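# Free the spool piece from between sprung pipe ends

## Task

Get the spool piece out from its place between the two pipe ends and leave it lying motionless on the table, with its centre offset sideways from the pipe line's axis by no less than the spool's own length. The pipe ends are on springs and can be drawn back enough to release it; use as many of the three arms as you like.

## Robot and tools

Robots. Three identical i2rt Big YAM arms, arm1, arm2 and arm3, each with six joints, a right hand (index, middle and ring fingers plus a thumb, sixteen independent hinge motors) and a wrist camera (arm1_cam_wrist, arm2_cam_wrist, arm3_cam_wrist). cam_high is fixed in the room. Feet (scene frame, metres): arm1 at x=+0.551 y=+0.003 z=+0.755, facing roughly -x; arm2 at x=+0.003 y=+0.646 z=+0.801, facing roughly -y; arm3 at x=+0.001 y=-0.659 z=+0.797, facing roughly +y. Table tops are at z=+0.720. Reach is about 1.06 m from the joint 1 axis. A loose object may occasionally get a small nudge from outside.

Frame. One shared scene frame, origin on the floor, +z up, lengths in metres, orientations as quaternions w,x,y,z. The hand point's own axes: +z runs along the straight fingers toward the tips, +x crosses the palm away from the thumb, +y points out of the palm face (palm surface at y = -0.062). A fixed camera mast juts out on the palm side at the wrist and can strike things. With joints 1, 5 and 6 at 0 and the hand level and forward, the palm faces up with the thumb on the right; joint 6 by itself cannot turn the palm fully downward.

move. Arguments arm1, arm2, arm3 (each optional; an omitted arm gets nothing new) and cameras. Each arm's object may hold:
- joints: a dictionary of absolute targets by name. Arm joints in radians: joint1_rad -2.879 to 2.879 (rotation about the foot, positive counter-clockwise seen from above), joint2_rad 0 to 3.141 (shoulder, positive lifts then swings forward), joint3_rad 0 to 3.019 (elbow, positive opens), joint4_rad -1.692 to 1.57 (hand pitch, positive tilts fingers up), joint5_rad -1.57 to 1.57 (sideways swing, positive to the arm's right), joint6_rad -2.094 to 2.094 (roll, positive clockwise from behind). Hand keys (hand_index_mcp ... hand_thumb_ipl) take -1 to 1, a proportion between each hinge's stops; toward -1 generally curls a digit. Straight values: _mcp +0.75, _abd 0.00, _pip +0.58, _dip +0.70, hand_thumb_cmc +0.71, hand_thumb_axl +0.68, hand_thumb_mcp +0.23, hand_thumb_ipl +0.17. hand_current_limit (-1 to 1) caps every hand motor from 0 to 550 mA; hand_speed (-0.96 to 1) sets set-point speed as (value+1)/2 of 8.5 rad/s. Defaults at start: -0.6 and +0.4. Omitted hand keys keep their goals.
- target: one list of seven numbers [x, y, z, qw, qx, qy, qz], an absolute hand-point pose in the scene frame; the hand follows a straight line toward it from its current hand_target. When target is given, joints may carry only hand keys.
- speed: top path speed in m/s, 0.002 to 0.5 (default 0.25), rotation capped at twice that in rad/s; only valid together with target.
- min_time_s: 0.1 to 8 s, a lower bound on how long that arm's joint motions take.
cameras: list from arm1_cam_wrist, arm2_cam_wrist, arm3_cam_wrist, cam_high, all; [] gives none. All motions of one call start together; all hand paths in a call finish together, paced by the slowest. Paths last 0.5 to 10 s and no action exceeds 15 s. Each control step clips the path pose to within 100 mm and 20 degrees of the measured hand, so hands lag, stray, may overshoot speed near full stretch, and often stop a centimetre or more off. Paths ignore obstacles and other arms. A move with no action returns the full state, all images and the scene number.

Results. A line "move" lists each arm sent motion with done or its worst status word. joint_status/hand_status words: off_target (stopped short, may still push), time_out (joint kept pushing toward a nearby target; on_its_own lists those still going, and "held at" shows a target, not a reading), not_followed (a safety or collision check withheld targets: "joint command not followed" or "pose unreachable"). Arms in "as last shown" were not commanded and read "not commanded". Joint velocities in rad/s, "within noise" meaning still. hand_state gives one word per motor: moving, goal, blocked, overload. Currents in mA are positive toward -1. hand_goal_ lines show each motor's written goal. Joint torques in N m, positive toward larger angles; numbers 3 and 4 wrap at ±28. MOTOR HOT appears near 85 °C; an OVER-TEMPERATURE FAULT drops the arm for 30 to 60 s, after which keys read limit_stop_at_motor_heat and must be resent. hand_target is the pose at the held joint targets; the printed hand pose can be off, more at long reach.

wait: seconds from 0 to 10, optional cameras; nothing new is commanded. zoom_image: camera plus region [x0, y0, x1, y1] in pixels (origin top-left, each side at most 504) of that camera's newest image. finished_scene: scene, the current scene number; it is final, so only call it once the spool lies still and clear.

Cautions. A refused move or wait cancels the rest of that reply's move, wait and finished_scene calls. Arms keep pushing on contact and can push hard; to relieve a stuck joint, command its reported position. Never press two robots together, and never close a hand on another robot's fingers. Do not knock objects off the work area, drop the spool from height, slam or hit fixed things. A hand motor at 495 mA or more for 5 s shuts down for 10 s, so grip with moderate limits. Long stretched or straining poses heat joint motors. The scene keeps running while you compose replies.

Each tool is called after "Request:" as name([rows], argument=value, ...), one row to a line, values as JSON.

## Session

Request:
move()

Scene clock: 0.00 s.
Joint torques (N m): no reading
Heat: arm1: hottest joint6_rad 33 °C; arm2: hottest joint1_rad 33 °C; arm3: hottest joint5_rad 35 °C.
Joint velocities: within noise
arm1.joint_positions: joint1_rad=+0.126 joint2_rad=+0.557 joint3_rad=+1.412 joint4_rad=-1.268 joint5_rad=-0.118 joint6_rad=+1.121 hand_index_mcp=+0.753 hand_index_abd=+0.000 hand_index_pip=+0.577 hand_index_dip=+0.696 hand_middle_mcp=+0.753 hand_middle_abd=+0.000 hand_middle_pip=+0.577 hand_middle_dip=+0.696 hand_ring_mcp=+0.753 hand_ring_abd=+0.000 hand_ring_pip=+0.577 hand_ring_dip=+0.696 hand_thumb_cmc=+0.714 hand_thumb_axl=+0.677 hand_thumb_mcp=+0.226 hand_thumb_ipl=+0.168 hand_current_limit=+0.400 hand_speed=-0.600
arm1.joint_status: not commanded
arm1.hand_state: goal,goal,goal,goal,goal,goal,goal,goal,goal,goal,goal,goal,goal,goal,goal,goal
arm1.index_mcp_current_ma: 0
arm1.index_abd_current_ma: 0
arm1.index_pip_current_ma: 0
arm1.index_dip_current_ma: 0
arm1.middle_mcp_current_ma: 0
arm1.middle_abd_current_ma: 0
arm1.middle_pip_current_ma: 0
arm1.middle_dip_current_ma: 0
arm1.ring_mcp_current_ma: 0
arm1.ring_abd_current_ma: 0
arm1.ring_pip_current_ma: 0
arm1.ring_dip_current_ma: 0
arm1.thumb_cmc_current_ma: 0
arm1.thumb_axl_current_ma: 0
arm1.thumb_mcp_current_ma: 0
arm1.thumb_ipl_current_ma: 0
arm1.hand_goal_index_mcp: 0.754
arm1.hand_goal_index_abd: 0.000
arm1.hand_goal_index_pip: 0.576
arm1.hand_goal_index_dip: 0.696
arm1.hand_goal_middle_mcp: 0.754
arm1.hand_goal_middle_abd: 0.000
arm1.hand_goal_middle_pip: 0.576
arm1.hand_goal_middle_dip: 0.696
arm1.hand_goal_ring_mcp: 0.754
arm1.hand_goal_ring_abd: 0.000
arm1.hand_goal_ring_pip: 0.576
arm1.hand_goal_ring_dip: 0.696
arm1.hand_goal_thumb_cmc: 0.714
arm1.hand_goal_thumb_axl: 0.678
arm1.hand_goal_thumb_mcp: 0.226
arm1.hand_goal_thumb_ipl: 0.168
arm1.hand: x=+0.3220 y=+0.0338 z=+1.3465 quat_wxyz=(+0.553, +0.281, -0.784, -0.030) (m; scene frame)
arm1.hand_target: x=+0.3259 y=+0.0344 z=+1.3563 quat_wxyz=(+0.562, +0.279, -0.778, -0.032) (m; scene frame)
arm1.hand_status: not commanded
arm2.joint_positions: joint1_rad=-0.121 joint2_rad=+0.598 joint3_rad=+1.370 joint4_rad=-1.294 joint5_rad=+0.082 joint6_rad=+1.105 hand_index_mcp=+0.753 hand_index_abd=+0.000 hand_index_pip=+0.577 hand_index_dip=+0.696 hand_middle_mcp=+0.753 hand_middle_abd=+0.000 hand_middle_pip=+0.577 hand_middle_dip=+0.696 hand_ring_mcp=+0.753 hand_ring_abd=+0.000 hand_ring_pip=+0.577 hand_ring_dip=+0.696 hand_thumb_cmc=+0.714 hand_thumb_axl=+0.677 hand_thumb_mcp=+0.226 hand_thumb_ipl=+0.168 hand_current_limit=+0.400 hand_speed=-0.600
arm2.joint_status: not commanded
arm2.hand_state: goal,goal,goal,goal,goal,goal,goal,goal,goal,goal,goal,goal,goal,goal,goal,goal
arm2.index_mcp_current_ma: 0
arm2.index_abd_current_ma: 0
arm2.index_pip_current_ma: 0
arm2.index_dip_current_ma: 0
arm2.middle_mcp_current_ma: 0
arm2.middle_abd_current_ma: 0
arm2.middle_pip_current_ma: 0
arm2.middle_dip_current_ma: 0
arm2.ring_mcp_current_ma: 0
arm2.ring_abd_current_ma: 0
arm2.ring_pip_current_ma: 0
arm2.ring_dip_current_ma: 0
arm2.thumb_cmc_current_ma: 0
arm2.thumb_axl_current_ma: 0
arm2.thumb_mcp_current_ma: 0
arm2.thumb_ipl_current_ma: 0
arm2.hand_goal_index_mcp: 0.754
arm2.hand_goal_index_abd: 0.000
arm2.hand_goal_index_pip: 0.576
arm2.hand_goal_index_dip: 0.696
arm2.hand_goal_middle_mcp: 0.754
arm2.hand_goal_middle_abd: 0.000
arm2.hand_goal_middle_pip: 0.576
arm2.hand_goal_middle_dip: 0.696
arm2.hand_goal_ring_mcp: 0.754
arm2.hand_goal_ring_abd: 0.000
arm2.hand_goal_ring_pip: 0.576
arm2.hand_goal_ring_dip: 0.696
arm2.hand_goal_thumb_cmc: 0.714
arm2.hand_goal_thumb_axl: 0.678
arm2.hand_goal_thumb_mcp: 0.226
arm2.hand_goal_thumb_ipl: 0.168
arm2.hand: x=-0.1167 y=+0.4160 z=+1.3623 quat_wxyz=(+0.452, +0.707, -0.499, +0.216) (m; scene frame)
arm2.hand_target: x=-0.1165 y=+0.4190 z=+1.3752 quat_wxyz=(+0.463, +0.700, -0.495, +0.222) (m; scene frame)
arm2.hand_status: not commanded
arm3.joint_positions: joint1_rad=+0.456 joint2_rad=+0.589 joint3_rad=+1.352 joint4_rad=-1.183 joint5_rad=+0.069 joint6_rad=+1.170 hand_index_mcp=+0.753 hand_index_abd=+0.000 hand_index_pip=+0.577 hand_index_dip=+0.696 hand_middle_mcp=+0.753 hand_middle_abd=+0.000 hand_middle_pip=+0.577 hand_middle_dip=+0.696 hand_ring_mcp=+0.753 hand_ring_abd=+0.000 hand_ring_pip=+0.577 hand_ring_dip=+0.696 hand_thumb_cmc=+0.714 hand_thumb_axl=+0.677 hand_thumb_mcp=+0.226 hand_thumb_ipl=+0.168 hand_current_limit=+0.400 hand_speed=-0.600
arm3.joint_status: not commanded
arm3.hand_state: goal,goal,goal,goal,goal,goal,goal,goal,goal,goal,goal,goal,goal,goal,goal,goal
arm3.index_mcp_current_ma: 0
arm3.index_abd_current_ma: 0
arm3.index_pip_current_ma: 0
arm3.index_dip_current_ma: 0
arm3.middle_mcp_current_ma: 0
arm3.middle_abd_current_ma: 0
arm3.middle_pip_current_ma: 0
arm3.middle_dip_current_ma: 0
arm3.ring_mcp_current_ma: 0
arm3.ring_abd_current_ma: 0
arm3.ring_pip_current_ma: 0
arm3.ring_dip_current_ma: 0
arm3.thumb_cmc_current_ma: 0
arm3.thumb_axl_current_ma: 0
arm3.thumb_mcp_current_ma: 0
arm3.thumb_ipl_current_ma: 0
arm3.hand_goal_index_mcp: 0.754
arm3.hand_goal_index_abd: 0.000
arm3.hand_goal_index_pip: 0.576
arm3.hand_goal_index_dip: 0.696
arm3.hand_goal_middle_mcp: 0.754
arm3.hand_goal_middle_abd: 0.000
arm3.hand_goal_middle_pip: 0.576
arm3.hand_goal_middle_dip: 0.696
arm3.hand_goal_ring_mcp: 0.754
arm3.hand_goal_ring_abd: 0.000
arm3.hand_goal_ring_pip: 0.576
arm3.hand_goal_ring_dip: 0.696
arm3.hand_goal_thumb_cmc: 0.714
arm3.hand_goal_thumb_axl: 0.678
arm3.hand_goal_thumb_mcp: 0.226
arm3.hand_goal_thumb_ipl: 0.168
arm3.hand: x=-0.0252 y=-0.3952 z=+1.3717 quat_wxyz=(-0.381, +0.300, +0.783, +0.390) (m; scene frame)
arm3.hand_target: x=-0.0236 y=-0.3982 z=+1.3846 quat_wxyz=(-0.390, +0.297, +0.776, +0.398) (m; scene frame)
arm3.hand_status: not commanded
pictures: arm1_cam_wrist, arm2_cam_wrist, arm3_cam_wrist, cam_high

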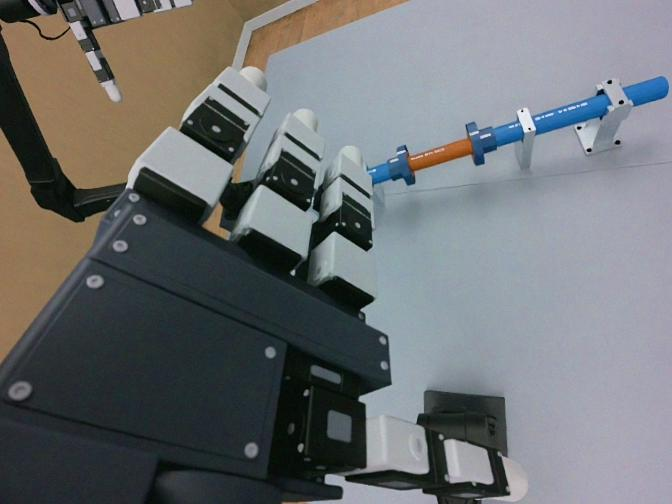

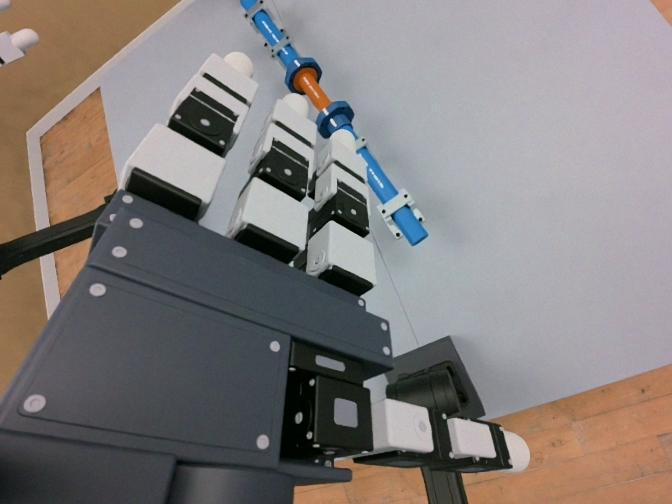

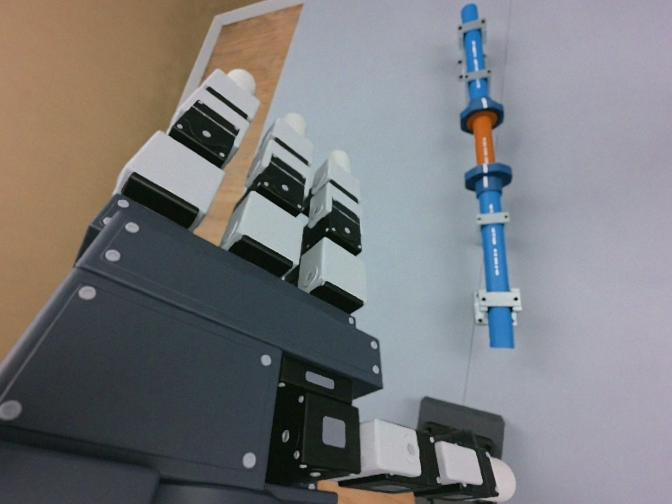

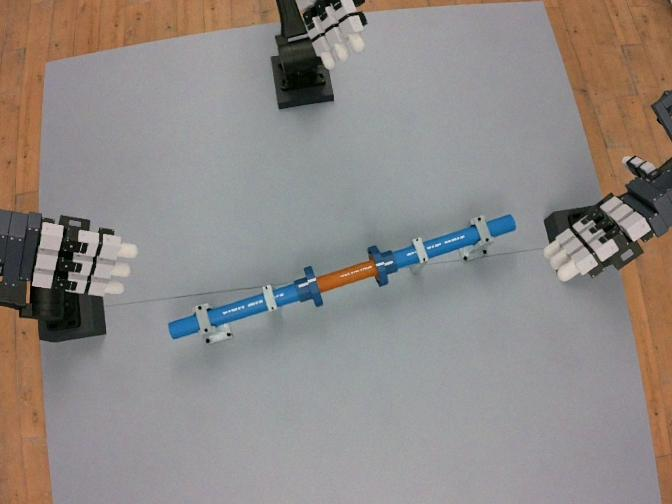

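Request:
zoom_image(camera="cam_high", region=[150, 190, 350, 350])

Request:
zoom_image(camera="cam_high", region=[330, 180, 530, 330])

Request:
zoom_image(camera="arm3_cam_wrist", region=[400, 0, 600, 360])

Request:
zoom_image(camera="arm1_cam_wrist", region=[350, 50, 672, 220])

Scaled by 2.520 from the camera's 672x504 image, which has a finer 960x720 frame.

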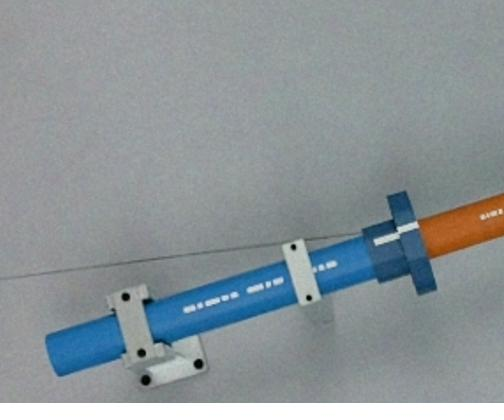

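Scaled by 2.520 from the camera's 672x504 image, which has a finer 960x720 frame.

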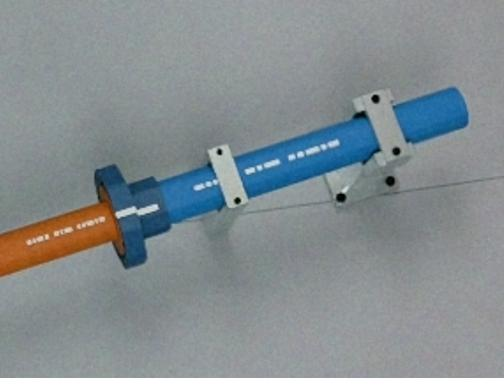

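Scaled by 1.400 from the camera's 672x504 image, which has a finer 960x720 frame.

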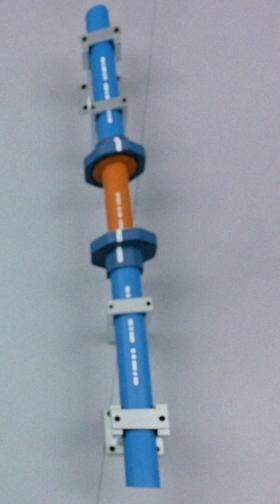

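Scaled by 1.565 from the camera's 672x504 image, which has a finer 960x720 frame.

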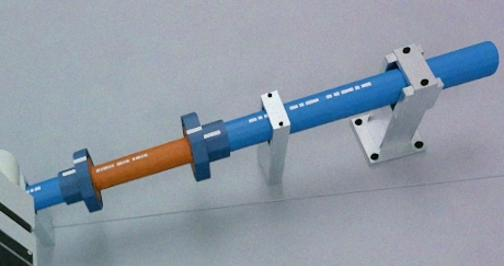

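Request:
move(arm1={"target": [0.167, -0.015, 1.12, 0.5425, 0.5424, -0.4535, -0.4535], "speed": 0.25, "joints": {"hand_ring_mcp": 1.0, "hand_ring_pip": 0.85}}, cameras=["arm1_cam_wrist", "cam_high"])

Scene clock: 214.73 s.
Joint torques (N m): arm1=[-1.32 -0.73 8.92 2.97 -0.15 -0.32] | arm2=[0.85 1.14 7.97 2.37 0.09 -0.01] | arm3=[0.85 1.96 8.5 2.95 -0.04 -0.09]
Heat: arm1: hottest joint3_rad 37 °C; arm2: hottest joint3_rad 39 °C; arm3: hottest joint3_rad 39 °C.
move: arm1 done
Joint velocities: within noise
arm1.joint_positions: joint1_rad=+0.029 joint2_rad=+0.744 joint3_rad=+0.320 joint4_rad=+0.398 joint5_rad=-0.121 joint6_rad=+0.013 hand_index_mcp=+0.761 hand_index_abd=+0.001 hand_index_pip=+0.577 hand_index_dip=+0.696 hand_middle_mcp=+0.763 hand_middle_abd=+0.001 hand_middle_pip=+0.577 hand_middle_dip=+0.696 hand_ring_mcp=+1.000 hand_ring_abd=+0.001 hand_ring_pip=+0.849 hand_ring_dip=+0.696 hand_thumb_cmc=+0.720 hand_thumb_axl=+0.677 hand_thumb_mcp=+0.226 hand_thumb_ipl=+0.168 hand_current_limit=+0.400 hand_speed=-0.600
arm1.joint_status: all done
arm1.hand_state: goal,goal,goal,goal,goal,goal,goal,goal,goal,goal,goal,goal,goal,goal,goal,goal
arm1.index_mcp_current_ma: 6
arm1.index_abd_current_ma: 0
arm1.index_pip_current_ma: 0
arm1.index_dip_current_ma: 0
arm1.middle_mcp_current_ma: 9
arm1.middle_abd_current_ma: 0
arm1.middle_pip_current_ma: 0
arm1.middle_dip_current_ma: 0
arm1.ring_mcp_current_ma: 0
arm1.ring_abd_current_ma: 0
arm1.ring_pip_current_ma: 0
arm1.ring_dip_current_ma: 0
arm1.thumb_cmc_current_ma: 5
arm1.thumb_axl_current_ma: 0
arm1.thumb_mcp_current_ma: 0
arm1.thumb_ipl_current_ma: 0
arm1.hand_goal_index_mcp: 0.754
arm1.hand_goal_index_abd: 0.000
arm1.hand_goal_index_pip: 0.576
arm1.hand_goal_index_dip: 0.696
arm1.hand_goal_middle_mcp: 0.754
arm1.hand_goal_middle_abd: 0.000
arm1.hand_goal_middle_pip: 0.576
arm1.hand_goal_middle_dip: 0.696
arm1.hand_goal_ring_mcp: 1.000
arm1.hand_goal_ring_abd: 0.000
arm1.hand_goal_ring_pip: 0.850
arm1.hand_goal_ring_dip: 0.696
arm1.hand_goal_thumb_cmc: 0.714
arm1.hand_goal_thumb_axl: 0.678
arm1.hand_goal_thumb_mcp: 0.226
arm1.hand_goal_thumb_ipl: 0.168
arm1.hand: x=+0.1672 y=-0.0165 z=+1.1173 quat_wxyz=(+0.544, +0.544, -0.460, -0.444) (m; scene frame)
arm1.hand_target: x=+0.1671 y=-0.0150 z=+1.1199 quat_wxyz=(+0.542, +0.543, -0.454, -0.453) (m; scene frame)
arm1.hand_status: done (0.003 m and 1.3 deg from the pose sent, 0.279 m and 69.5 deg at the start)
arm2, arm3: as last shown
arm2.joint_positions: joint1_rad=-0.121 joint2_rad=+0.598 joint3_rad=+1.370 joint4_rad=-1.294 joint5_rad=+0.082 joint6_rad=+1.105 hand_index_mcp=+0.755 hand_index_abd=+0.000 hand_index_pip=+0.577 hand_index_dip=+0.696 hand_middle_mcp=+0.755 hand_middle_abd=+0.000 hand_middle_pip=+0.577 hand_middle_dip=+0.696 hand_ring_mcp=+0.755 hand_ring_abd=+0.000 hand_ring_pip=+0.577 hand_ring_dip=+0.696 hand_thumb_cmc=+0.715 hand_thumb_axl=+0.677 hand_thumb_mcp=+0.226 hand_thumb_ipl=+0.168 hand_current_limit=+0.400 hand_speed=-0.600
arm2.index_mcp_current_ma: 1
arm2.index_pip_current_ma: 1
arm2.middle_mcp_current_ma: 1
arm2.middle_pip_current_ma: 1
arm2.ring_mcp_current_ma: 1
arm2.ring_pip_current_ma: 1
arm2.thumb_cmc_current_ma: 1
arm2.thumb_axl_current_ma: -1
arm3.joint_positions: joint1_rad=+0.456 joint2_rad=+0.589 joint3_rad=+1.352 joint4_rad=-1.183 joint5_rad=+0.069 joint6_rad=+1.170 hand_index_mcp=+0.755 hand_index_abd=+0.001 hand_index_pip=+0.577 hand_index_dip=+0.696 hand_middle_mcp=+0.755 hand_middle_abd=+0.001 hand_middle_pip=+0.577 hand_middle_dip=+0.696 hand_ring_mcp=+0.755 hand_ring_abd=+0.001 hand_ring_pip=+0.577 hand_ring_dip=+0.696 hand_thumb_cmc=+0.714 hand_thumb_axl=+0.677 hand_thumb_mcp=+0.226 hand_thumb_ipl=+0.168 hand_current_limit=+0.400 hand_speed=-0.600
arm3.index_mcp_current_ma: 3
arm3.index_abd_current_ma: 3
arm3.index_pip_current_ma: 3
arm3.middle_mcp_current_ma: 2
arm3.middle_abd_current_ma: 3
arm3.middle_pip_current_ma: 3
arm3.ring_mcp_current_ma: 3
arm3.ring_abd_current_ma: 3
arm3.ring_pip_current_ma: 3
arm3.thumb_cmc_current_ma: 2
arm3.thumb_axl_current_ma: -4
arm3.thumb_mcp_current_ma: -1
arm3.thumb_ipl_current_ma: -2
pictures: arm1_cam_wrist, cam_high
camera_calibration:
arm1_cam_wrist: T_world_to_cam=[[-0.186893, 0.762225, 0.619744, -0.611846], [0.615265, 0.582627, -0.531032, 0.457321], [-0.765846, 0.28206, -0.577859, 0.900514], [0, 0, 0, 1]] pos_world=[0.293932, -0.0540826, 1.14241]

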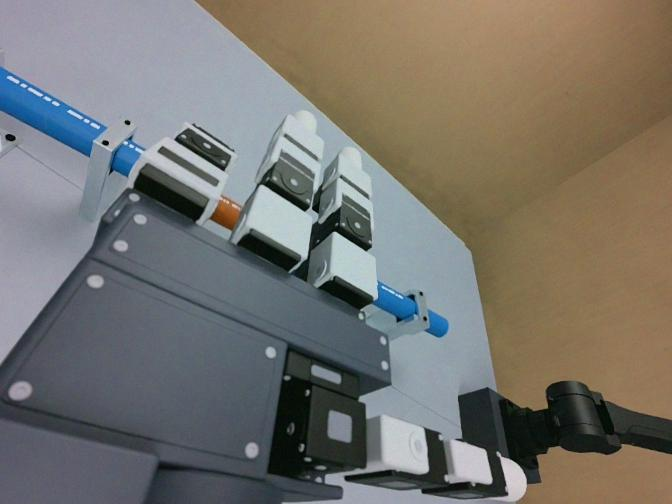

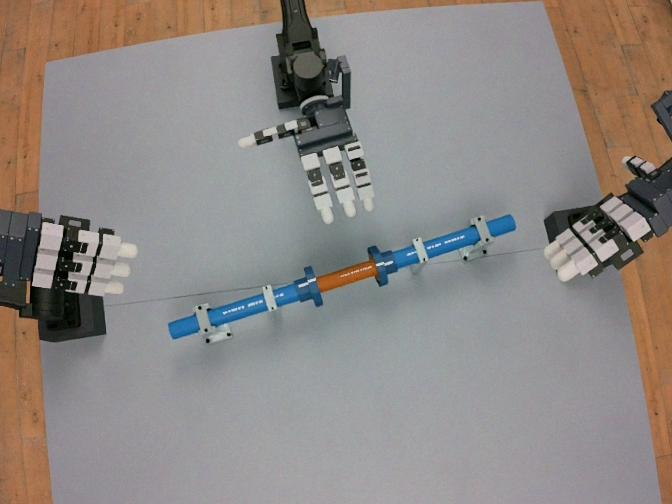

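Request:
zoom_image(camera="cam_high", region=[280, 180, 420, 320])

Request:
zoom_image(camera="arm1_cam_wrist", region=[180, 80, 460, 360])

Scaled by 3.600 from the camera's 672x504 image, which has a finer 960x720 frame.

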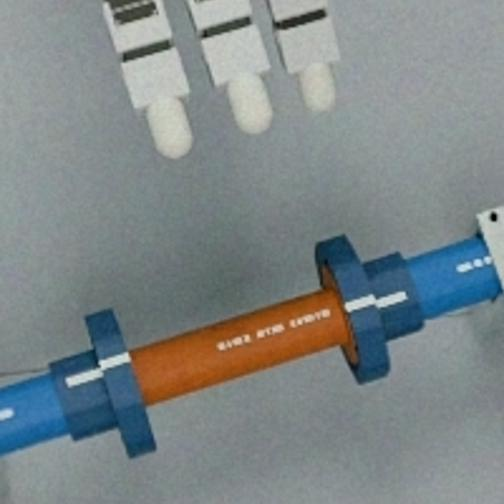

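Scaled by 1.800 from the camera's 672x504 image, which has a finer 960x720 frame.

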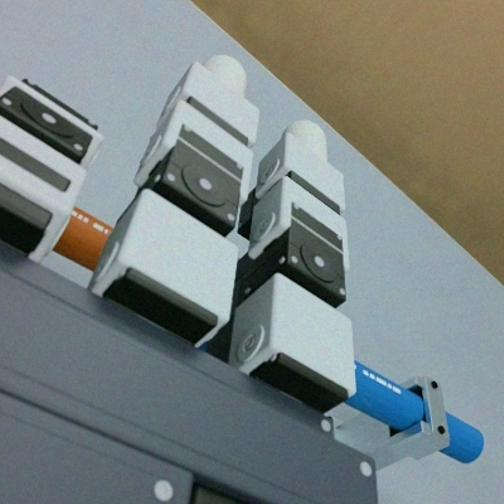

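Request:
move(arm1={"target": [0.225, -0.006, 0.92, 0.5425, 0.5424, -0.4535, -0.4535], "speed": 0.2}, arm3={"target": [-0.028, -0.05, 1.15, 0, -0.0889, 0.996, 0], "speed": 0.25, "joints": {"hand_middle_mcp": -0.7, "hand_middle_pip": -0.95, "hand_middle_dip": -0.3, "hand_current_limit": 0.75}}, cameras=["all"])

Scene clock: 263.43 s.
Joint torques (N m): arm1=[-0.38 -3.31 4.27 1.78 -0.01 -0.18] | arm2=[-0.09 0.26 8.4 2.17 0.03 0.05] | arm3=[1.55 -14.15 11.23 0.7 0.03 -0.09]
Heat: arm1: hottest joint3_rad 40 °C; arm2: hottest joint3_rad 39 °C; arm3: hottest joint3_rad 40 °C.
move: arm1 not_followed; arm3 off_target
Joint velocities: within noise
arm1.joint_positions: joint1_rad=+0.003 joint2_rad=+1.299 joint3_rad=+0.014 joint4_rad=+1.236 joint5_rad=-0.147 joint6_rad=+0.011 hand_index_mcp=+0.762 hand_index_abd=+0.001 hand_index_pip=+0.577 hand_index_dip=+0.696 hand_middle_mcp=+0.764 hand_middle_abd=+0.001 hand_middle_pip=+0.577 hand_middle_dip=+0.696 hand_ring_mcp=+1.000 hand_ring_abd=+0.001 hand_ring_pip=+0.849 hand_ring_dip=+0.696 hand_thumb_cmc=+0.721 hand_thumb_axl=+0.677 hand_thumb_mcp=+0.226 hand_thumb_ipl=+0.168 hand_current_limit=+0.400 hand_speed=-0.600
arm1.joint_status: not commanded
arm1.hand_state: goal,goal,goal,goal,goal,goal,goal,goal,goal,goal,goal,goal,goal,goal,goal,goal
arm1.index_mcp_current_ma: 8
arm1.index_abd_current_ma: 0
arm1.index_pip_current_ma: 0
arm1.index_dip_current_ma: 0
arm1.middle_mcp_current_ma: 12
arm1.middle_abd_current_ma: 0
arm1.middle_pip_current_ma: 0
arm1.middle_dip_current_ma: 0
arm1.ring_mcp_current_ma: 0
arm1.ring_abd_current_ma: 0
arm1.ring_pip_current_ma: 0
arm1.ring_dip_current_ma: 0
arm1.thumb_cmc_current_ma: 6
arm1.thumb_axl_current_ma: 0
arm1.thumb_mcp_current_ma: 0
arm1.thumb_ipl_current_ma: 0
arm1.hand_goal_index_mcp: 0.754
arm1.hand_goal_index_abd: 0.000
arm1.hand_goal_index_pip: 0.576
arm1.hand_goal_index_dip: 0.696
arm1.hand_goal_middle_mcp: 0.754
arm1.hand_goal_middle_abd: 0.000
arm1.hand_goal_middle_pip: 0.576
arm1.hand_goal_middle_dip: 0.696
arm1.hand_goal_ring_mcp: 1.000
arm1.hand_goal_ring_abd: 0.000
arm1.hand_goal_ring_pip: 0.850
arm1.hand_goal_ring_dip: 0.696
arm1.hand_goal_thumb_cmc: 0.714
arm1.hand_goal_thumb_axl: 0.678
arm1.hand_goal_thumb_mcp: 0.226
arm1.hand_goal_thumb_ipl: 0.168
arm1.on_its_own: joint2_rad is held at +1.294, not at its first target +0.753; joint3_rad is held at +0.017, not at its first target +0.320; joint4_rad is held at +1.223, not at its first target +0.421
arm1.hand: x=+0.2077 y=-0.0100 z=+0.9785 quat_wxyz=(+0.538, +0.549, -0.466, -0.439) (m; scene frame)
arm1.hand_target: x=+0.2061 y=-0.0101 z=+0.9778 quat_wxyz=(+0.537, +0.550, -0.467, -0.437) (m; scene frame)
arm1.hand_status: not_followed (0.061 m and 2.4 deg from the pose sent, 0.206 m and 1.3 deg at the start)
arm2: as last shown
arm3.joint_positions: joint1_rad=+0.035 joint2_rad=+1.663 joint3_rad=+1.841 joint4_rad=-1.689 joint5_rad=+0.000 joint6_rad=-0.097 hand_index_mcp=+0.755 hand_index_abd=+0.001 hand_index_pip=+0.577 hand_index_dip=+0.696 hand_middle_mcp=-0.409 hand_middle_abd=+0.001 hand_middle_pip=-0.668 hand_middle_dip=-0.294 hand_ring_mcp=+0.755 hand_ring_abd=+0.001 hand_ring_pip=+0.577 hand_ring_dip=+0.696 hand_thumb_cmc=+0.715 hand_thumb_axl=+0.677 hand_thumb_mcp=+0.224 hand_thumb_ipl=+0.168 hand_current_limit=+0.750 hand_speed=-0.600
arm3.joint_status: hand_middle_mcp off_target (ended at -0.409, target -0.700); hand_middle_pip off_target (ended at -0.668, target -0.950); the others done
arm3.hand_state: goal,goal,goal,goal,blocked,goal,blocked,goal,goal,goal,goal,goal,goal,goal,goal,goal
arm3.index_mcp_current_ma: 7
arm3.index_abd_current_ma: 3
arm3.index_pip_current_ma: 3
arm3.index_dip_current_ma: 0
arm3.middle_mcp_current_ma: 481
arm3.middle_abd_current_ma: 3
arm3.middle_pip_current_ma: 481
arm3.middle_dip_current_ma: 29
arm3.ring_mcp_current_ma: 7
arm3.ring_abd_current_ma: 4
arm3.ring_pip_current_ma: 3
arm3.ring_dip_current_ma: 0
arm3.thumb_cmc_current_ma: 4
arm3.thumb_axl_current_ma: -4
arm3.thumb_mcp_current_ma: -14
arm3.thumb_ipl_current_ma: -2
arm3.hand_goal_index_mcp: 0.754
arm3.hand_goal_index_abd: 0.000
arm3.hand_goal_index_pip: 0.576
arm3.hand_goal_index_dip: 0.696
arm3.hand_goal_middle_mcp: -0.700
arm3.hand_goal_middle_abd: 0.000
arm3.hand_goal_middle_pip: -0.950
arm3.hand_goal_middle_dip: -0.300
arm3.hand_goal_ring_mcp: 0.754
arm3.hand_goal_ring_abd: 0.000
arm3.hand_goal_ring_pip: 0.576
arm3.hand_goal_ring_dip: 0.696
arm3.hand_goal_thumb_cmc: 0.714
arm3.hand_goal_thumb_axl: 0.678
arm3.hand_goal_thumb_mcp: 0.226
arm3.hand_goal_thumb_ipl: 0.168
arm3.hand: x=-0.0218 y=-0.0579 z=+1.1242 quat_wxyz=(+0.001, -0.080, +0.996, +0.030) (m; scene frame)
arm3.hand_target: x=-0.0280 y=-0.0513 z=+1.1492 quat_wxyz=(+0.002, -0.089, +0.995, +0.053) (m; scene frame)
arm3.hand_status: off_target (0.028 m and 3.5 deg from the pose sent, 0.410 m and 82.2 deg at the start; a joint's target at an end of its range on 41 of 115 steps)
pictures: arm1_cam_wrist, arm2_cam_wrist, arm3_cam_wrist, cam_high
pose unreachable (arm1 arm): on one or more control steps of this call this arm could not follow its commanded pose, so it was not sent that pose on those steps. On the call's last step it was still not sent that pose. It may still have moved: this result reports where it is.
cause: moving toward the commanded pose would bring two parts of the arm too close to each other.
camera_calibration:
arm1_cam_wrist: T_world_to_cam=[[-0.200459, 0.761217, 0.616737, -0.51751], [0.627058, 0.583368, -0.516217, 0.3379], [-0.752738, 0.283249, -0.594269, 0.862835], [0, 0, 0, 1]] pos_world=[0.333866, -0.0475794, 1.00635]
arm3_cam_wrist: T_world_to_cam=[[0.63199, 0.773856, 0.0416508, 0.0438694], [0.547605, -0.483954, 0.682581, -0.827572], [0.548377, -0.408577, -0.729622, 0.93615], [0, 0, 0, 1]] pos_world=[-0.0879058, -0.0519664, 1.24609]

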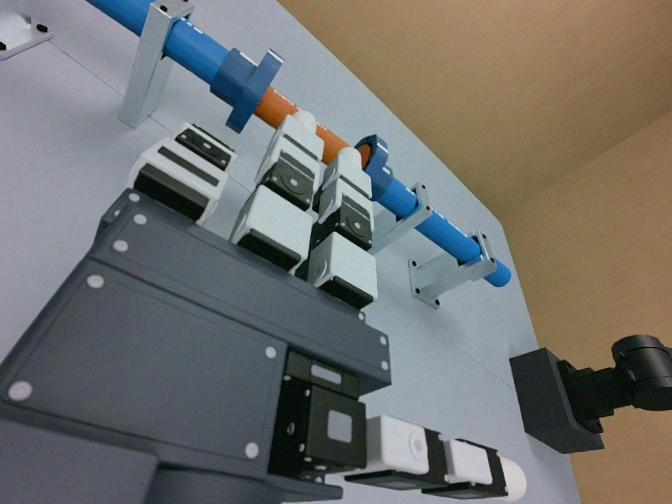

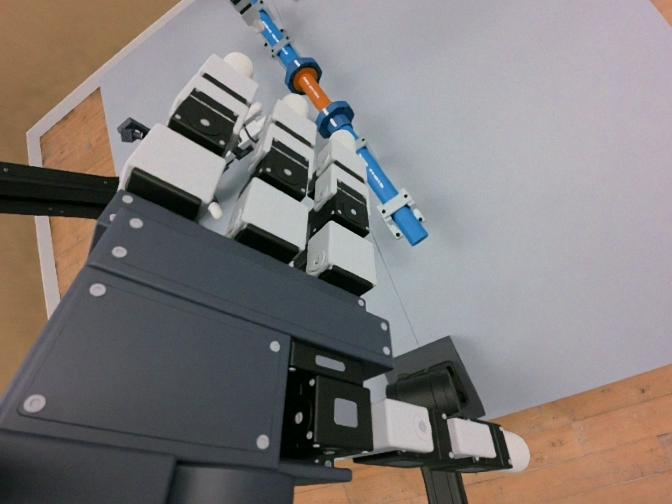

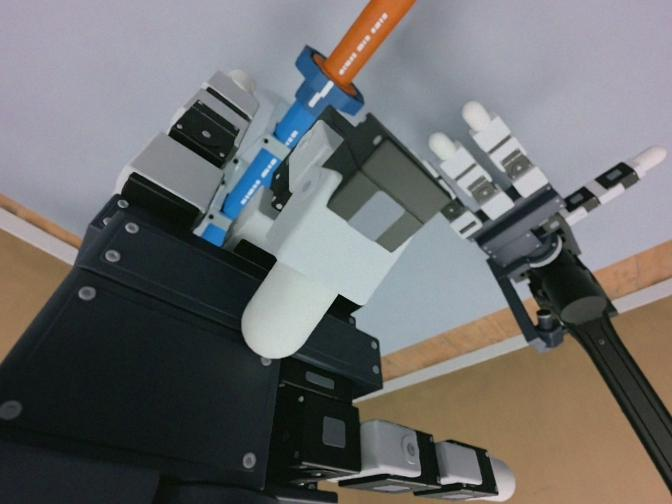

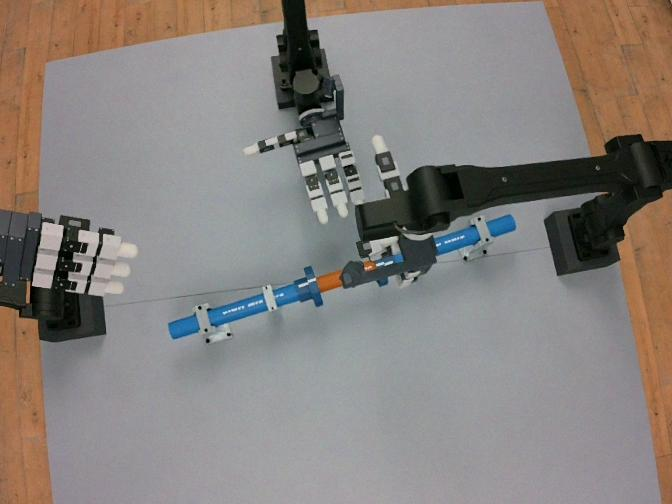

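Request:
zoom_image(camera="arm3_cam_wrist", region=[200, 0, 440, 180])

Request:
zoom_image(camera="arm1_cam_wrist", region=[200, 20, 440, 240])

Request:
move(arm3={"joints": {"hand_middle_mcp": -0.36, "hand_middle_pip": -0.6}})

Scaled by 2.100 from the camera's 672x504 image, which has a finer 960x720 frame.

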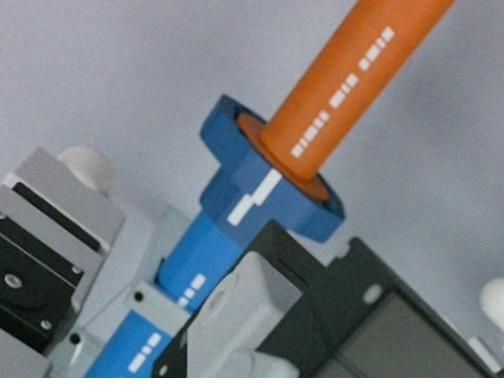

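Scaled by 2.100 from the camera's 672x504 image, which has a finer 960x720 frame.

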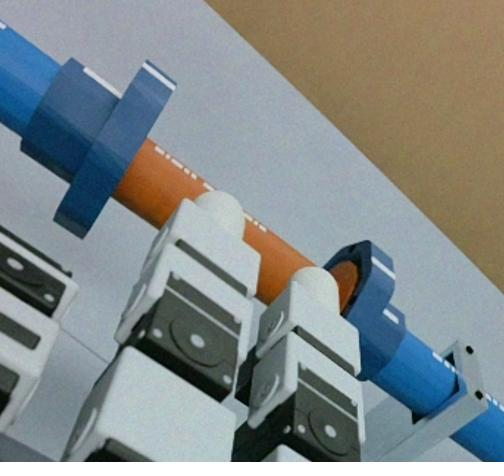

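Scene clock: 273.07 s.
Joint torques (N m): arm1=[-0.15 -3.49 4.26 1.72 -0.01 -0.18] | arm2=[0.5 0.85 8.05 2.11 0.13 0.01] | arm3=[1.55 -14.21 11.23 0.7 0.02 -0.09]
Heat: arm1: hottest joint3_rad 38 °C; arm2: hottest joint3_rad 39 °C; arm3: hottest joint3_rad 41 °C.
move: arm3 done
Joint velocities: within noise
arm1, arm2: as last shown
arm1.on_its_own: joint2_rad is held at +1.294, not at its first target +0.753; joint3_rad is held at +0.017, not at its first target +0.320; joint4_rad is held at +1.223, not at its first target +0.421
arm3.joint_positions: joint1_rad=+0.035 joint2_rad=+1.663 joint3_rad=+1.841 joint4_rad=-1.689 joint5_rad=+0.000 joint6_rad=-0.098 hand_index_mcp=+0.755 hand_index_abd=+0.001 hand_index_pip=+0.577 hand_index_dip=+0.696 hand_middle_mcp=-0.354 hand_middle_abd=+0.001 hand_middle_pip=-0.602 hand_middle_dip=-0.298 hand_ring_mcp=+0.755 hand_ring_abd=+0.001 hand_ring_pip=+0.577 hand_ring_dip=+0.696 hand_thumb_cmc=+0.715 hand_thumb_axl=+0.677 hand_thumb_mcp=+0.224 hand_thumb_ipl=+0.168 hand_current_limit=+0.750 hand_speed=-0.600
arm3.joint_status: all done
arm3.hand_state: goal,goal,goal,goal,goal,goal,goal,goal,goal,goal,goal,goal,goal,goal,goal,goal
arm3.index_mcp_current_ma: 7
arm3.index_abd_current_ma: 3
arm3.index_pip_current_ma: 3
arm3.index_dip_current_ma: 0
arm3.middle_mcp_current_ma: 31
arm3.middle_abd_current_ma: 3
arm3.middle_pip_current_ma: -8
arm3.middle_dip_current_ma: 12
arm3.ring_mcp_current_ma: 7
arm3.ring_abd_current_ma: 4
arm3.ring_pip_current_ma: 3
arm3.ring_dip_current_ma: 0
arm3.thumb_cmc_current_ma: 4
arm3.thumb_axl_current_ma: -4
arm3.thumb_mcp_current_ma: -14
arm3.thumb_ipl_current_ma: -2
arm3.hand_goal_index_mcp: 0.754
arm3.hand_goal_index_abd: 0.000
arm3.hand_goal_index_pip: 0.576
arm3.hand_goal_index_dip: 0.696
arm3.hand_goal_middle_mcp: -0.360
arm3.hand_goal_middle_abd: 0.000
arm3.hand_goal_middle_pip: -0.600
arm3.hand_goal_middle_dip: -0.300
arm3.hand_goal_ring_mcp: 0.754
arm3.hand_goal_ring_abd: 0.000
arm3.hand_goal_ring_pip: 0.576
arm3.hand_goal_ring_dip: 0.696
arm3.hand_goal_thumb_cmc: 0.714
arm3.hand_goal_thumb_axl: 0.678
arm3.hand_goal_thumb_mcp: 0.226
arm3.hand_goal_thumb_ipl: 0.168
arm3.hand: x=-0.0219 y=-0.0579 z=+1.1242 quat_wxyz=(+0.001, -0.081, +0.996, +0.030) (m; scene frame)
arm3.hand_target: x=-0.0280 y=-0.0513 z=+1.1492 quat_wxyz=(+0.002, -0.089, +0.995, +0.053) (m; scene frame)
arm3.hand_status: not commanded
pictures: none

Request:
move(arm1={"target": [0.168, -0.015, 0.91, 0.5425, 0.5424, -0.4535, -0.4535], "speed": 0.2}, arm3={"target": [-0.028, 0.045, 1.07, 0, -0.0889, 0.996, 0], "speed": 0.2, "joints": {"hand_index_abd": 0.05, "hand_ring_abd": -0.05}}, cameras=["all"])

Scene clock: 306.03 s.
Joint torques (N m): arm1=[0.38 -5.89 1.28 3.02 0.09 -0.34] | arm2=[0.67 0.85 8.08 1.91 0.06 0.03] | arm3=[0.67 -19.43 11.08 0.57 -0.06 -0.07]
Heat: arm1: hottest joint3_rad 36 °C; arm2: hottest joint3_rad 39 °C; arm3: hottest joint3_rad 44 °C.
move: arm1 off_target; arm3 off_target
Joint velocities: within noise
arm1.joint_positions: joint1_rad=+0.005 joint2_rad=+1.809 joint3_rad=+0.099 joint4_rad=+1.549 joint5_rad=-0.137 joint6_rad=+0.003 hand_index_mcp=+0.762 hand_index_abd=+0.001 hand_index_pip=+0.577 hand_index_dip=+0.696 hand_middle_mcp=+0.764 hand_middle_abd=+0.001 hand_middle_pip=+0.577 hand_middle_dip=+0.696 hand_ring_mcp=+1.000 hand_ring_abd=+0.001 hand_ring_pip=+0.849 hand_ring_dip=+0.696 hand_thumb_cmc=+0.721 hand_thumb_axl=+0.677 hand_thumb_mcp=+0.226 hand_thumb_ipl=+0.168 hand_current_limit=+0.400 hand_speed=-0.600
arm1.joint_status: not commanded
arm1.hand_state: goal,goal,goal,goal,goal,goal,goal,goal,goal,goal,goal,goal,goal,goal,goal,goal
arm1.index_mcp_current_ma: 8
arm1.index_abd_current_ma: 0
arm1.index_pip_current_ma: 0
arm1.index_dip_current_ma: 0
arm1.middle_mcp_current_ma: 12
arm1.middle_abd_current_ma: 0
arm1.middle_pip_current_ma: 0
arm1.middle_dip_current_ma: 0
arm1.ring_mcp_current_ma: 0
arm1.ring_abd_current_ma: 0
arm1.ring_pip_current_ma: 0
arm1.ring_dip_current_ma: 0
arm1.thumb_cmc_current_ma: 6
arm1.thumb_axl_current_ma: 0
arm1.thumb_mcp_current_ma: 0
arm1.thumb_ipl_current_ma: 0
arm1.hand_goal_index_mcp: 0.754
arm1.hand_goal_index_abd: 0.000
arm1.hand_goal_index_pip: 0.576
arm1.hand_goal_index_dip: 0.696
arm1.hand_goal_middle_mcp: 0.754
arm1.hand_goal_middle_abd: 0.000
arm1.hand_goal_middle_pip: 0.576
arm1.hand_goal_middle_dip: 0.696
arm1.hand_goal_ring_mcp: 1.000
arm1.hand_goal_ring_abd: 0.000
arm1.hand_goal_ring_pip: 0.850
arm1.hand_goal_ring_dip: 0.696
arm1.hand_goal_thumb_cmc: 0.714
arm1.hand_goal_thumb_axl: 0.678
arm1.hand_goal_thumb_mcp: 0.226
arm1.hand_goal_thumb_ipl: 0.168
arm1.hand: x=+0.1696 y=-0.0116 z=+0.9074 quat_wxyz=(+0.506, +0.574, -0.494, -0.412) (m; scene frame)
arm1.hand_target: x=+0.1677 y=-0.0150 z=+0.9108 quat_wxyz=(+0.509, +0.575, -0.483, -0.420) (m; scene frame)
arm1.hand_status: off_target (0.005 m and 8.6 deg from the pose sent, 0.079 m and 2.4 deg at the start; a joint's target at an end of its range on 33 of 46 steps)
arm2: as last shown
arm3.joint_positions: joint1_rad=+0.035 joint2_rad=+1.973 joint3_rad=+2.077 joint4_rad=-1.690 joint5_rad=+0.000 joint6_rad=-0.109 hand_index_mcp=+0.754 hand_index_abd=+0.047 hand_index_pip=+0.577 hand_index_dip=+0.696 hand_middle_mcp=-0.354 hand_middle_abd=+0.001 hand_middle_pip=-0.602 hand_middle_dip=-0.298 hand_ring_mcp=+0.754 hand_ring_abd=-0.046 hand_ring_pip=+0.577 hand_ring_dip=+0.696 hand_thumb_cmc=+0.715 hand_thumb_axl=+0.677 hand_thumb_mcp=+0.224 hand_thumb_ipl=+0.168 hand_current_limit=+0.750 hand_speed=-0.600
arm3.joint_status: all done
arm3.hand_state: goal,goal,goal,goal,goal,goal,goal,goal,goal,goal,goal,goal,goal,goal,goal,goal
arm3.index_mcp_current_ma: 1
arm3.index_abd_current_ma: -14
arm3.index_pip_current_ma: 3
arm3.index_dip_current_ma: 0
arm3.middle_mcp_current_ma: 31
arm3.middle_abd_current_ma: 3
arm3.middle_pip_current_ma: -8
arm3.middle_dip_current_ma: 11
arm3.ring_mcp_current_ma: 1
arm3.ring_abd_current_ma: 15
arm3.ring_pip_current_ma: 3
arm3.ring_dip_current_ma: 0
arm3.thumb_cmc_current_ma: 4
arm3.thumb_axl_current_ma: -4
arm3.thumb_mcp_current_ma: -15
arm3.thumb_ipl_current_ma: -2
arm3.hand_goal_index_mcp: 0.754
arm3.hand_goal_index_abd: 0.050
arm3.hand_goal_index_pip: 0.576
arm3.hand_goal_index_dip: 0.696
arm3.hand_goal_middle_mcp: -0.360
arm3.hand_goal_middle_abd: 0.000
arm3.hand_goal_middle_pip: -0.600
arm3.hand_goal_middle_dip: -0.300
arm3.hand_goal_ring_mcp: 0.754
arm3.hand_goal_ring_abd: -0.050
arm3.hand_goal_ring_pip: 0.576
arm3.hand_goal_ring_dip: 0.696
arm3.hand_goal_thumb_cmc: 0.714
arm3.hand_goal_thumb_axl: 0.678
arm3.hand_goal_thumb_mcp: 0.226
arm3.hand_goal_thumb_ipl: 0.168
arm3.hand: x=-0.0288 y=+0.0360 z=+1.0400 quat_wxyz=(+0.000, -0.086, +0.996, -0.008) (m; scene frame)
arm3.hand_target: x=-0.0281 y=+0.0435 z=+1.0696 quat_wxyz=(+0.001, -0.089, +0.996, +0.019) (m; scene frame)
arm3.hand_status: off_target (0.031 m and 1.0 deg from the pose sent, 0.116 m and 3.5 deg at the start; a joint's target at an end of its range on 35 of 46 steps)
pictures: arm1_cam_wrist, arm2_cam_wrist, arm3_cam_wrist, cam_high
camera_calibration:
arm1_cam_wrist: T_world_to_cam=[[-0.263677, 0.754642, 0.600825, -0.455008], [0.683355, 0.585746, -0.435807, 0.243515], [-0.680809, 0.295664, -0.670136, 0.849185], [0, 0, 0, 1]] pos_world=[0.29175, -0.0503432, 0.948575]
arm3_cam_wrist: T_world_to_cam=[[0.622775, 0.782283, -0.0135949, 0.0360575], [0.549466, -0.424928, 0.719391, -0.761137], [0.55699, -0.455489, -0.694473, 0.882191], [0, 0, 0, 1]] pos_world=[-0.0956084, 0.0501924, 1.1607]

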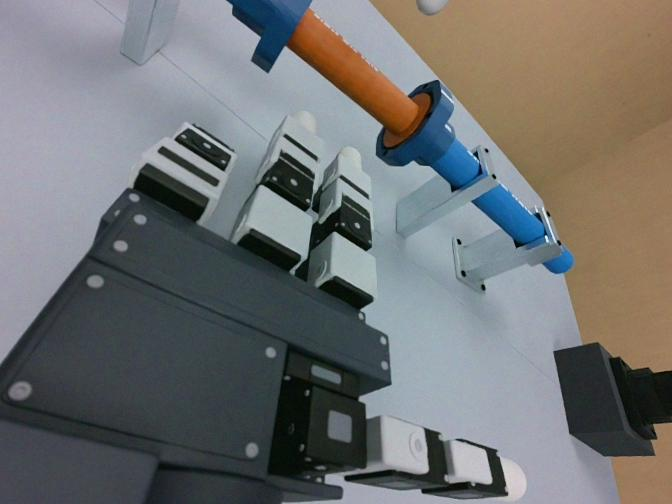

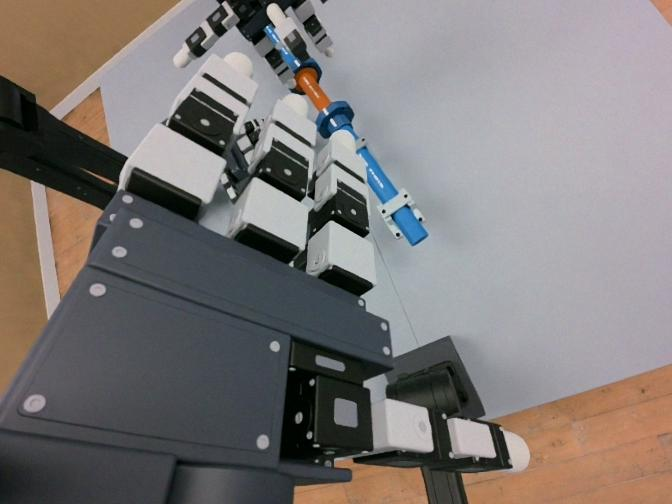

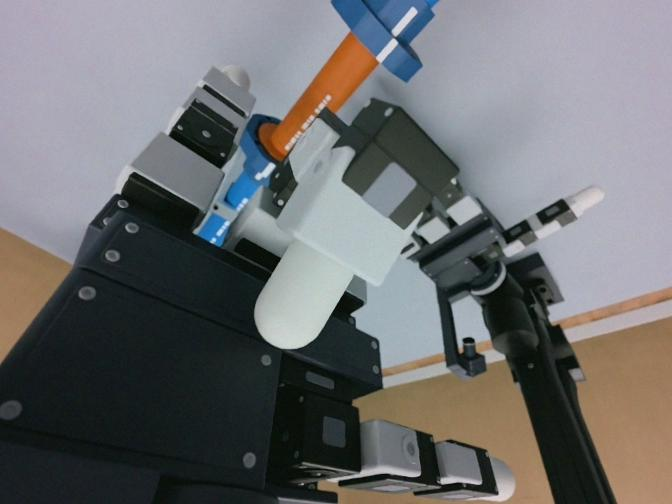

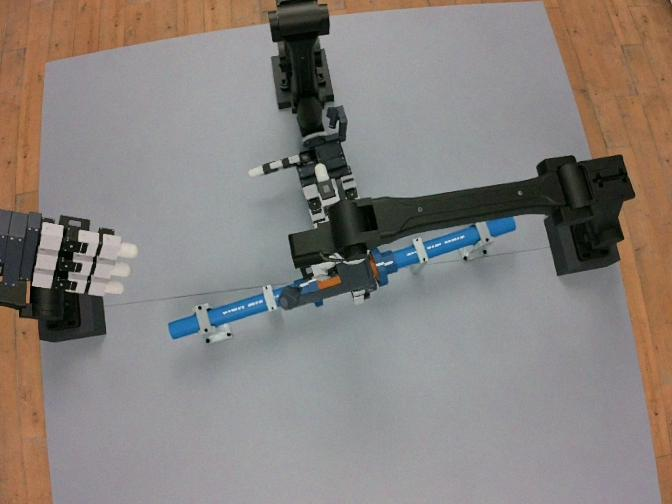

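Request:
move(arm1={"target": [0.13, -0.023, 0.885, 0.5425, 0.5424, -0.4535, -0.4535], "speed": 0.15, "joints": {"hand_ring_mcp": 0.9, "hand_ring_pip": 0.577}}, arm3={"target": [-0.018, 0.062, 1.04, 0, -0.0889, 0.996, 0], "speed": 0.15}, cameras=["all"])

Scene clock: 426.80 s.
Joint torques (N m): arm1=[0.32 -7.3 1.17 3 0.11 -0.3] | arm2=[0.67 1.03 8.27 2.1 0.07 0.03] | arm3=[0.09 -19.19 11.08 0.51 -0.09 -0.08]
Heat: arm1: hottest joint3_rad 33 °C; arm2: hottest joint3_rad 39 °C; arm3: hottest joint3_rad 46 °C.
move: arm1 off_target; arm3 off_target
Joint velocities: within noise
arm1.joint_positions: joint1_rad=+0.029 joint2_rad=+1.933 joint3_rad=+0.212 joint4_rad=+1.549 joint5_rad=-0.111 joint6_rad=+0.003 hand_index_mcp=+0.762 hand_index_abd=+0.001 hand_index_pip=+0.577 hand_index_dip=+0.696 hand_middle_mcp=+0.764 hand_middle_abd=+0.001 hand_middle_pip=+0.577 hand_middle_dip=+0.696 hand_ring_mcp=+0.918 hand_ring_abd=+0.001 hand_ring_pip=+0.585 hand_ring_dip=+0.696 hand_thumb_cmc=+0.721 hand_thumb_axl=+0.677 hand_thumb_mcp=+0.226 hand_thumb_ipl=+0.168 hand_current_limit=+0.400 hand_speed=-0.600
arm1.joint_status: all done
arm1.hand_state: goal,goal,goal,goal,goal,goal,goal,goal,goal,goal,goal,goal,goal,goal,goal,goal
arm1.index_mcp_current_ma: 8
arm1.index_abd_current_ma: 0
arm1.index_pip_current_ma: 0
arm1.index_dip_current_ma: 0
arm1.middle_mcp_current_ma: 12
arm1.middle_abd_current_ma: 0
arm1.middle_pip_current_ma: 0
arm1.middle_dip_current_ma: 0
arm1.ring_mcp_current_ma: 25
arm1.ring_abd_current_ma: 0
arm1.ring_pip_current_ma: 6
arm1.ring_dip_current_ma: 0
arm1.thumb_cmc_current_ma: 6
arm1.thumb_axl_current_ma: 0
arm1.thumb_mcp_current_ma: 0
arm1.thumb_ipl_current_ma: 0
arm1.hand_goal_index_mcp: 0.754
arm1.hand_goal_index_abd: 0.000
arm1.hand_goal_index_pip: 0.576
arm1.hand_goal_index_dip: 0.696
arm1.hand_goal_middle_mcp: 0.754
arm1.hand_goal_middle_abd: 0.000
arm1.hand_goal_middle_pip: 0.576
arm1.hand_goal_middle_dip: 0.696
arm1.hand_goal_ring_mcp: 0.900
arm1.hand_goal_ring_abd: 0.000
arm1.hand_goal_ring_pip: 0.578
arm1.hand_goal_ring_dip: 0.696
arm1.hand_goal_thumb_cmc: 0.714
arm1.hand_goal_thumb_axl: 0.678
arm1.hand_goal_thumb_mcp: 0.226
arm1.hand_goal_thumb_ipl: 0.168
arm1.hand: x=+0.1310 y=-0.0187 z=+0.8834 quat_wxyz=(+0.502, +0.578, -0.496, -0.411) (m; scene frame)
arm1.hand_target: x=+0.1297 y=-0.0230 z=+0.8858 quat_wxyz=(+0.505, +0.579, -0.486, -0.417) (m; scene frame)
arm1.hand_status: off_target (0.005 m and 9.3 deg from the pose sent, 0.047 m and 8.6 deg at the start; a joint's target at an end of its range on 34 of 34 steps)
arm2: as last shown
arm3.joint_positions: joint1_rad=+0.023 joint2_rad=+2.035 joint3_rad=+2.117 joint4_rad=-1.690 joint5_rad=+0.000 joint6_rad=-0.126 hand_index_mcp=+0.754 hand_index_abd=+0.047 hand_index_pip=+0.577 hand_index_dip=+0.696 hand_middle_mcp=-0.354 hand_middle_abd=+0.001 hand_middle_pip=-0.602 hand_middle_dip=-0.298 hand_ring_mcp=+0.754 hand_ring_abd=-0.046 hand_ring_pip=+0.577 hand_ring_dip=+0.696 hand_thumb_cmc=+0.715 hand_thumb_axl=+0.677 hand_thumb_mcp=+0.224 hand_thumb_ipl=+0.168 hand_current_limit=+0.750 hand_speed=-0.600
arm3.joint_status: not commanded
arm3.hand_state: goal,goal,goal,goal,goal,goal,goal,goal,goal,goal,goal,goal,goal,goal,goal,goal
arm3.index_mcp_current_ma: 1
arm3.index_abd_current_ma: -14
arm3.index_pip_current_ma: 3
arm3.index_dip_current_ma: 0
arm3.middle_mcp_current_ma: 31
arm3.middle_abd_current_ma: 3
arm3.middle_pip_current_ma: -8
arm3.middle_dip_current_ma: 11
arm3.ring_mcp_current_ma: 1
arm3.ring_abd_current_ma: 15
arm3.ring_pip_current_ma: 3
arm3.ring_dip_current_ma: 0
arm3.thumb_cmc_current_ma: 4
arm3.thumb_axl_current_ma: -4
arm3.thumb_mcp_current_ma: -15
arm3.thumb_ipl_current_ma: -2
arm3.hand_goal_index_mcp: 0.754
arm3.hand_goal_index_abd: 0.050
arm3.hand_goal_index_pip: 0.576
arm3.hand_goal_index_dip: 0.696
arm3.hand_goal_middle_mcp: -0.360
arm3.hand_goal_middle_abd: 0.000
arm3.hand_goal_middle_pip: -0.600
arm3.hand_goal_middle_dip: -0.300
arm3.hand_goal_ring_mcp: 0.754
arm3.hand_goal_ring_abd: -0.050
arm3.hand_goal_ring_pip: 0.576
arm3.hand_goal_ring_dip: 0.696
arm3.hand_goal_thumb_cmc: 0.714
arm3.hand_goal_thumb_axl: 0.678
arm3.hand_goal_thumb_mcp: 0.226
arm3.hand_goal_thumb_ipl: 0.168
arm3.hand: x=-0.0226 y=+0.0514 z=+1.0164 quat_wxyz=(+0.000, -0.089, +0.996, -0.019) (m; scene frame)
arm3.hand_target: x=-0.0180 y=+0.0608 z=+1.0400 quat_wxyz=(+0.000, -0.089, +0.996, +0.004) (m; scene frame)
arm3.hand_status: off_target (0.026 m and 2.1 deg from the pose sent, 0.028 m and 1.0 deg at the start; a joint's target at an end of its range on 29 of 34 steps)
pictures: arm1_cam_wrist, arm2_cam_wrist, arm3_cam_wrist, cam_high
camera_calibration:
arm1_cam_wrist: T_world_to_cam=[[-0.269489, 0.751928, 0.601648, -0.445348], [0.689193, 0.58695, -0.424856, 0.25324], [-0.672598, 0.300158, -0.6764, 0.813441], [0, 0, 0, 1]] pos_world=[0.25257, -0.0579302, 0.925745]
arm3_cam_wrist: T_world_to_cam=[[0.618884, 0.784913, -0.0299088, 0.0360886], [0.551023, -0.406702, 0.728675, -0.751346], [0.559783, -0.467446, -0.684206, 0.859589], [0, 0, 0, 1]] pos_world=[-0.0895088, 0.0679113, 1.1367]

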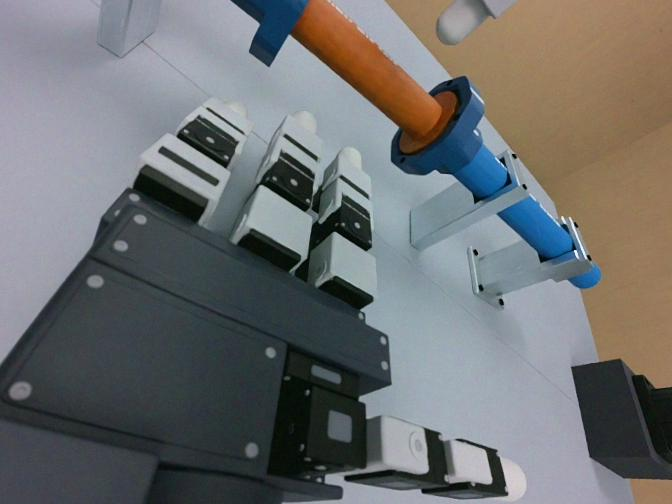

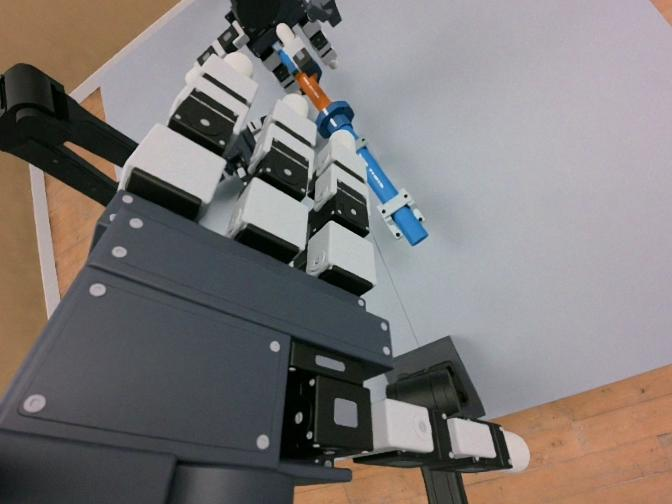

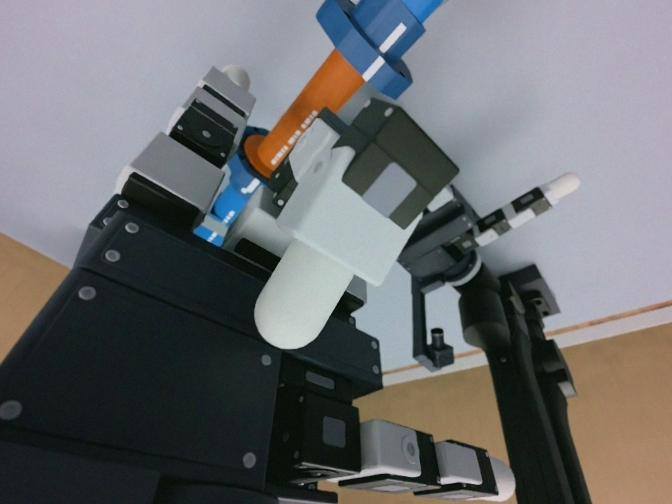

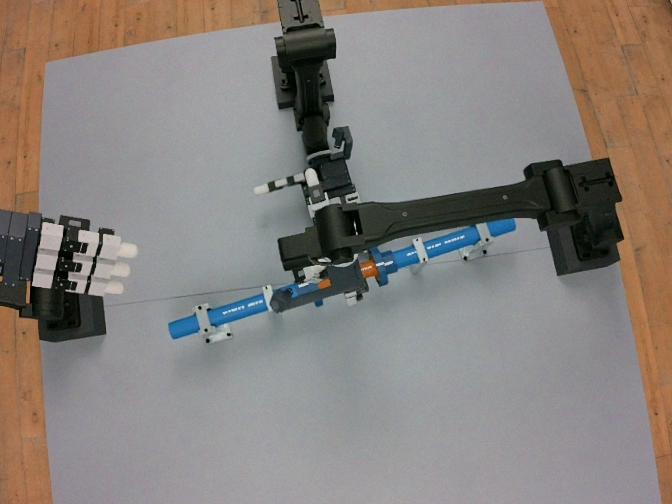

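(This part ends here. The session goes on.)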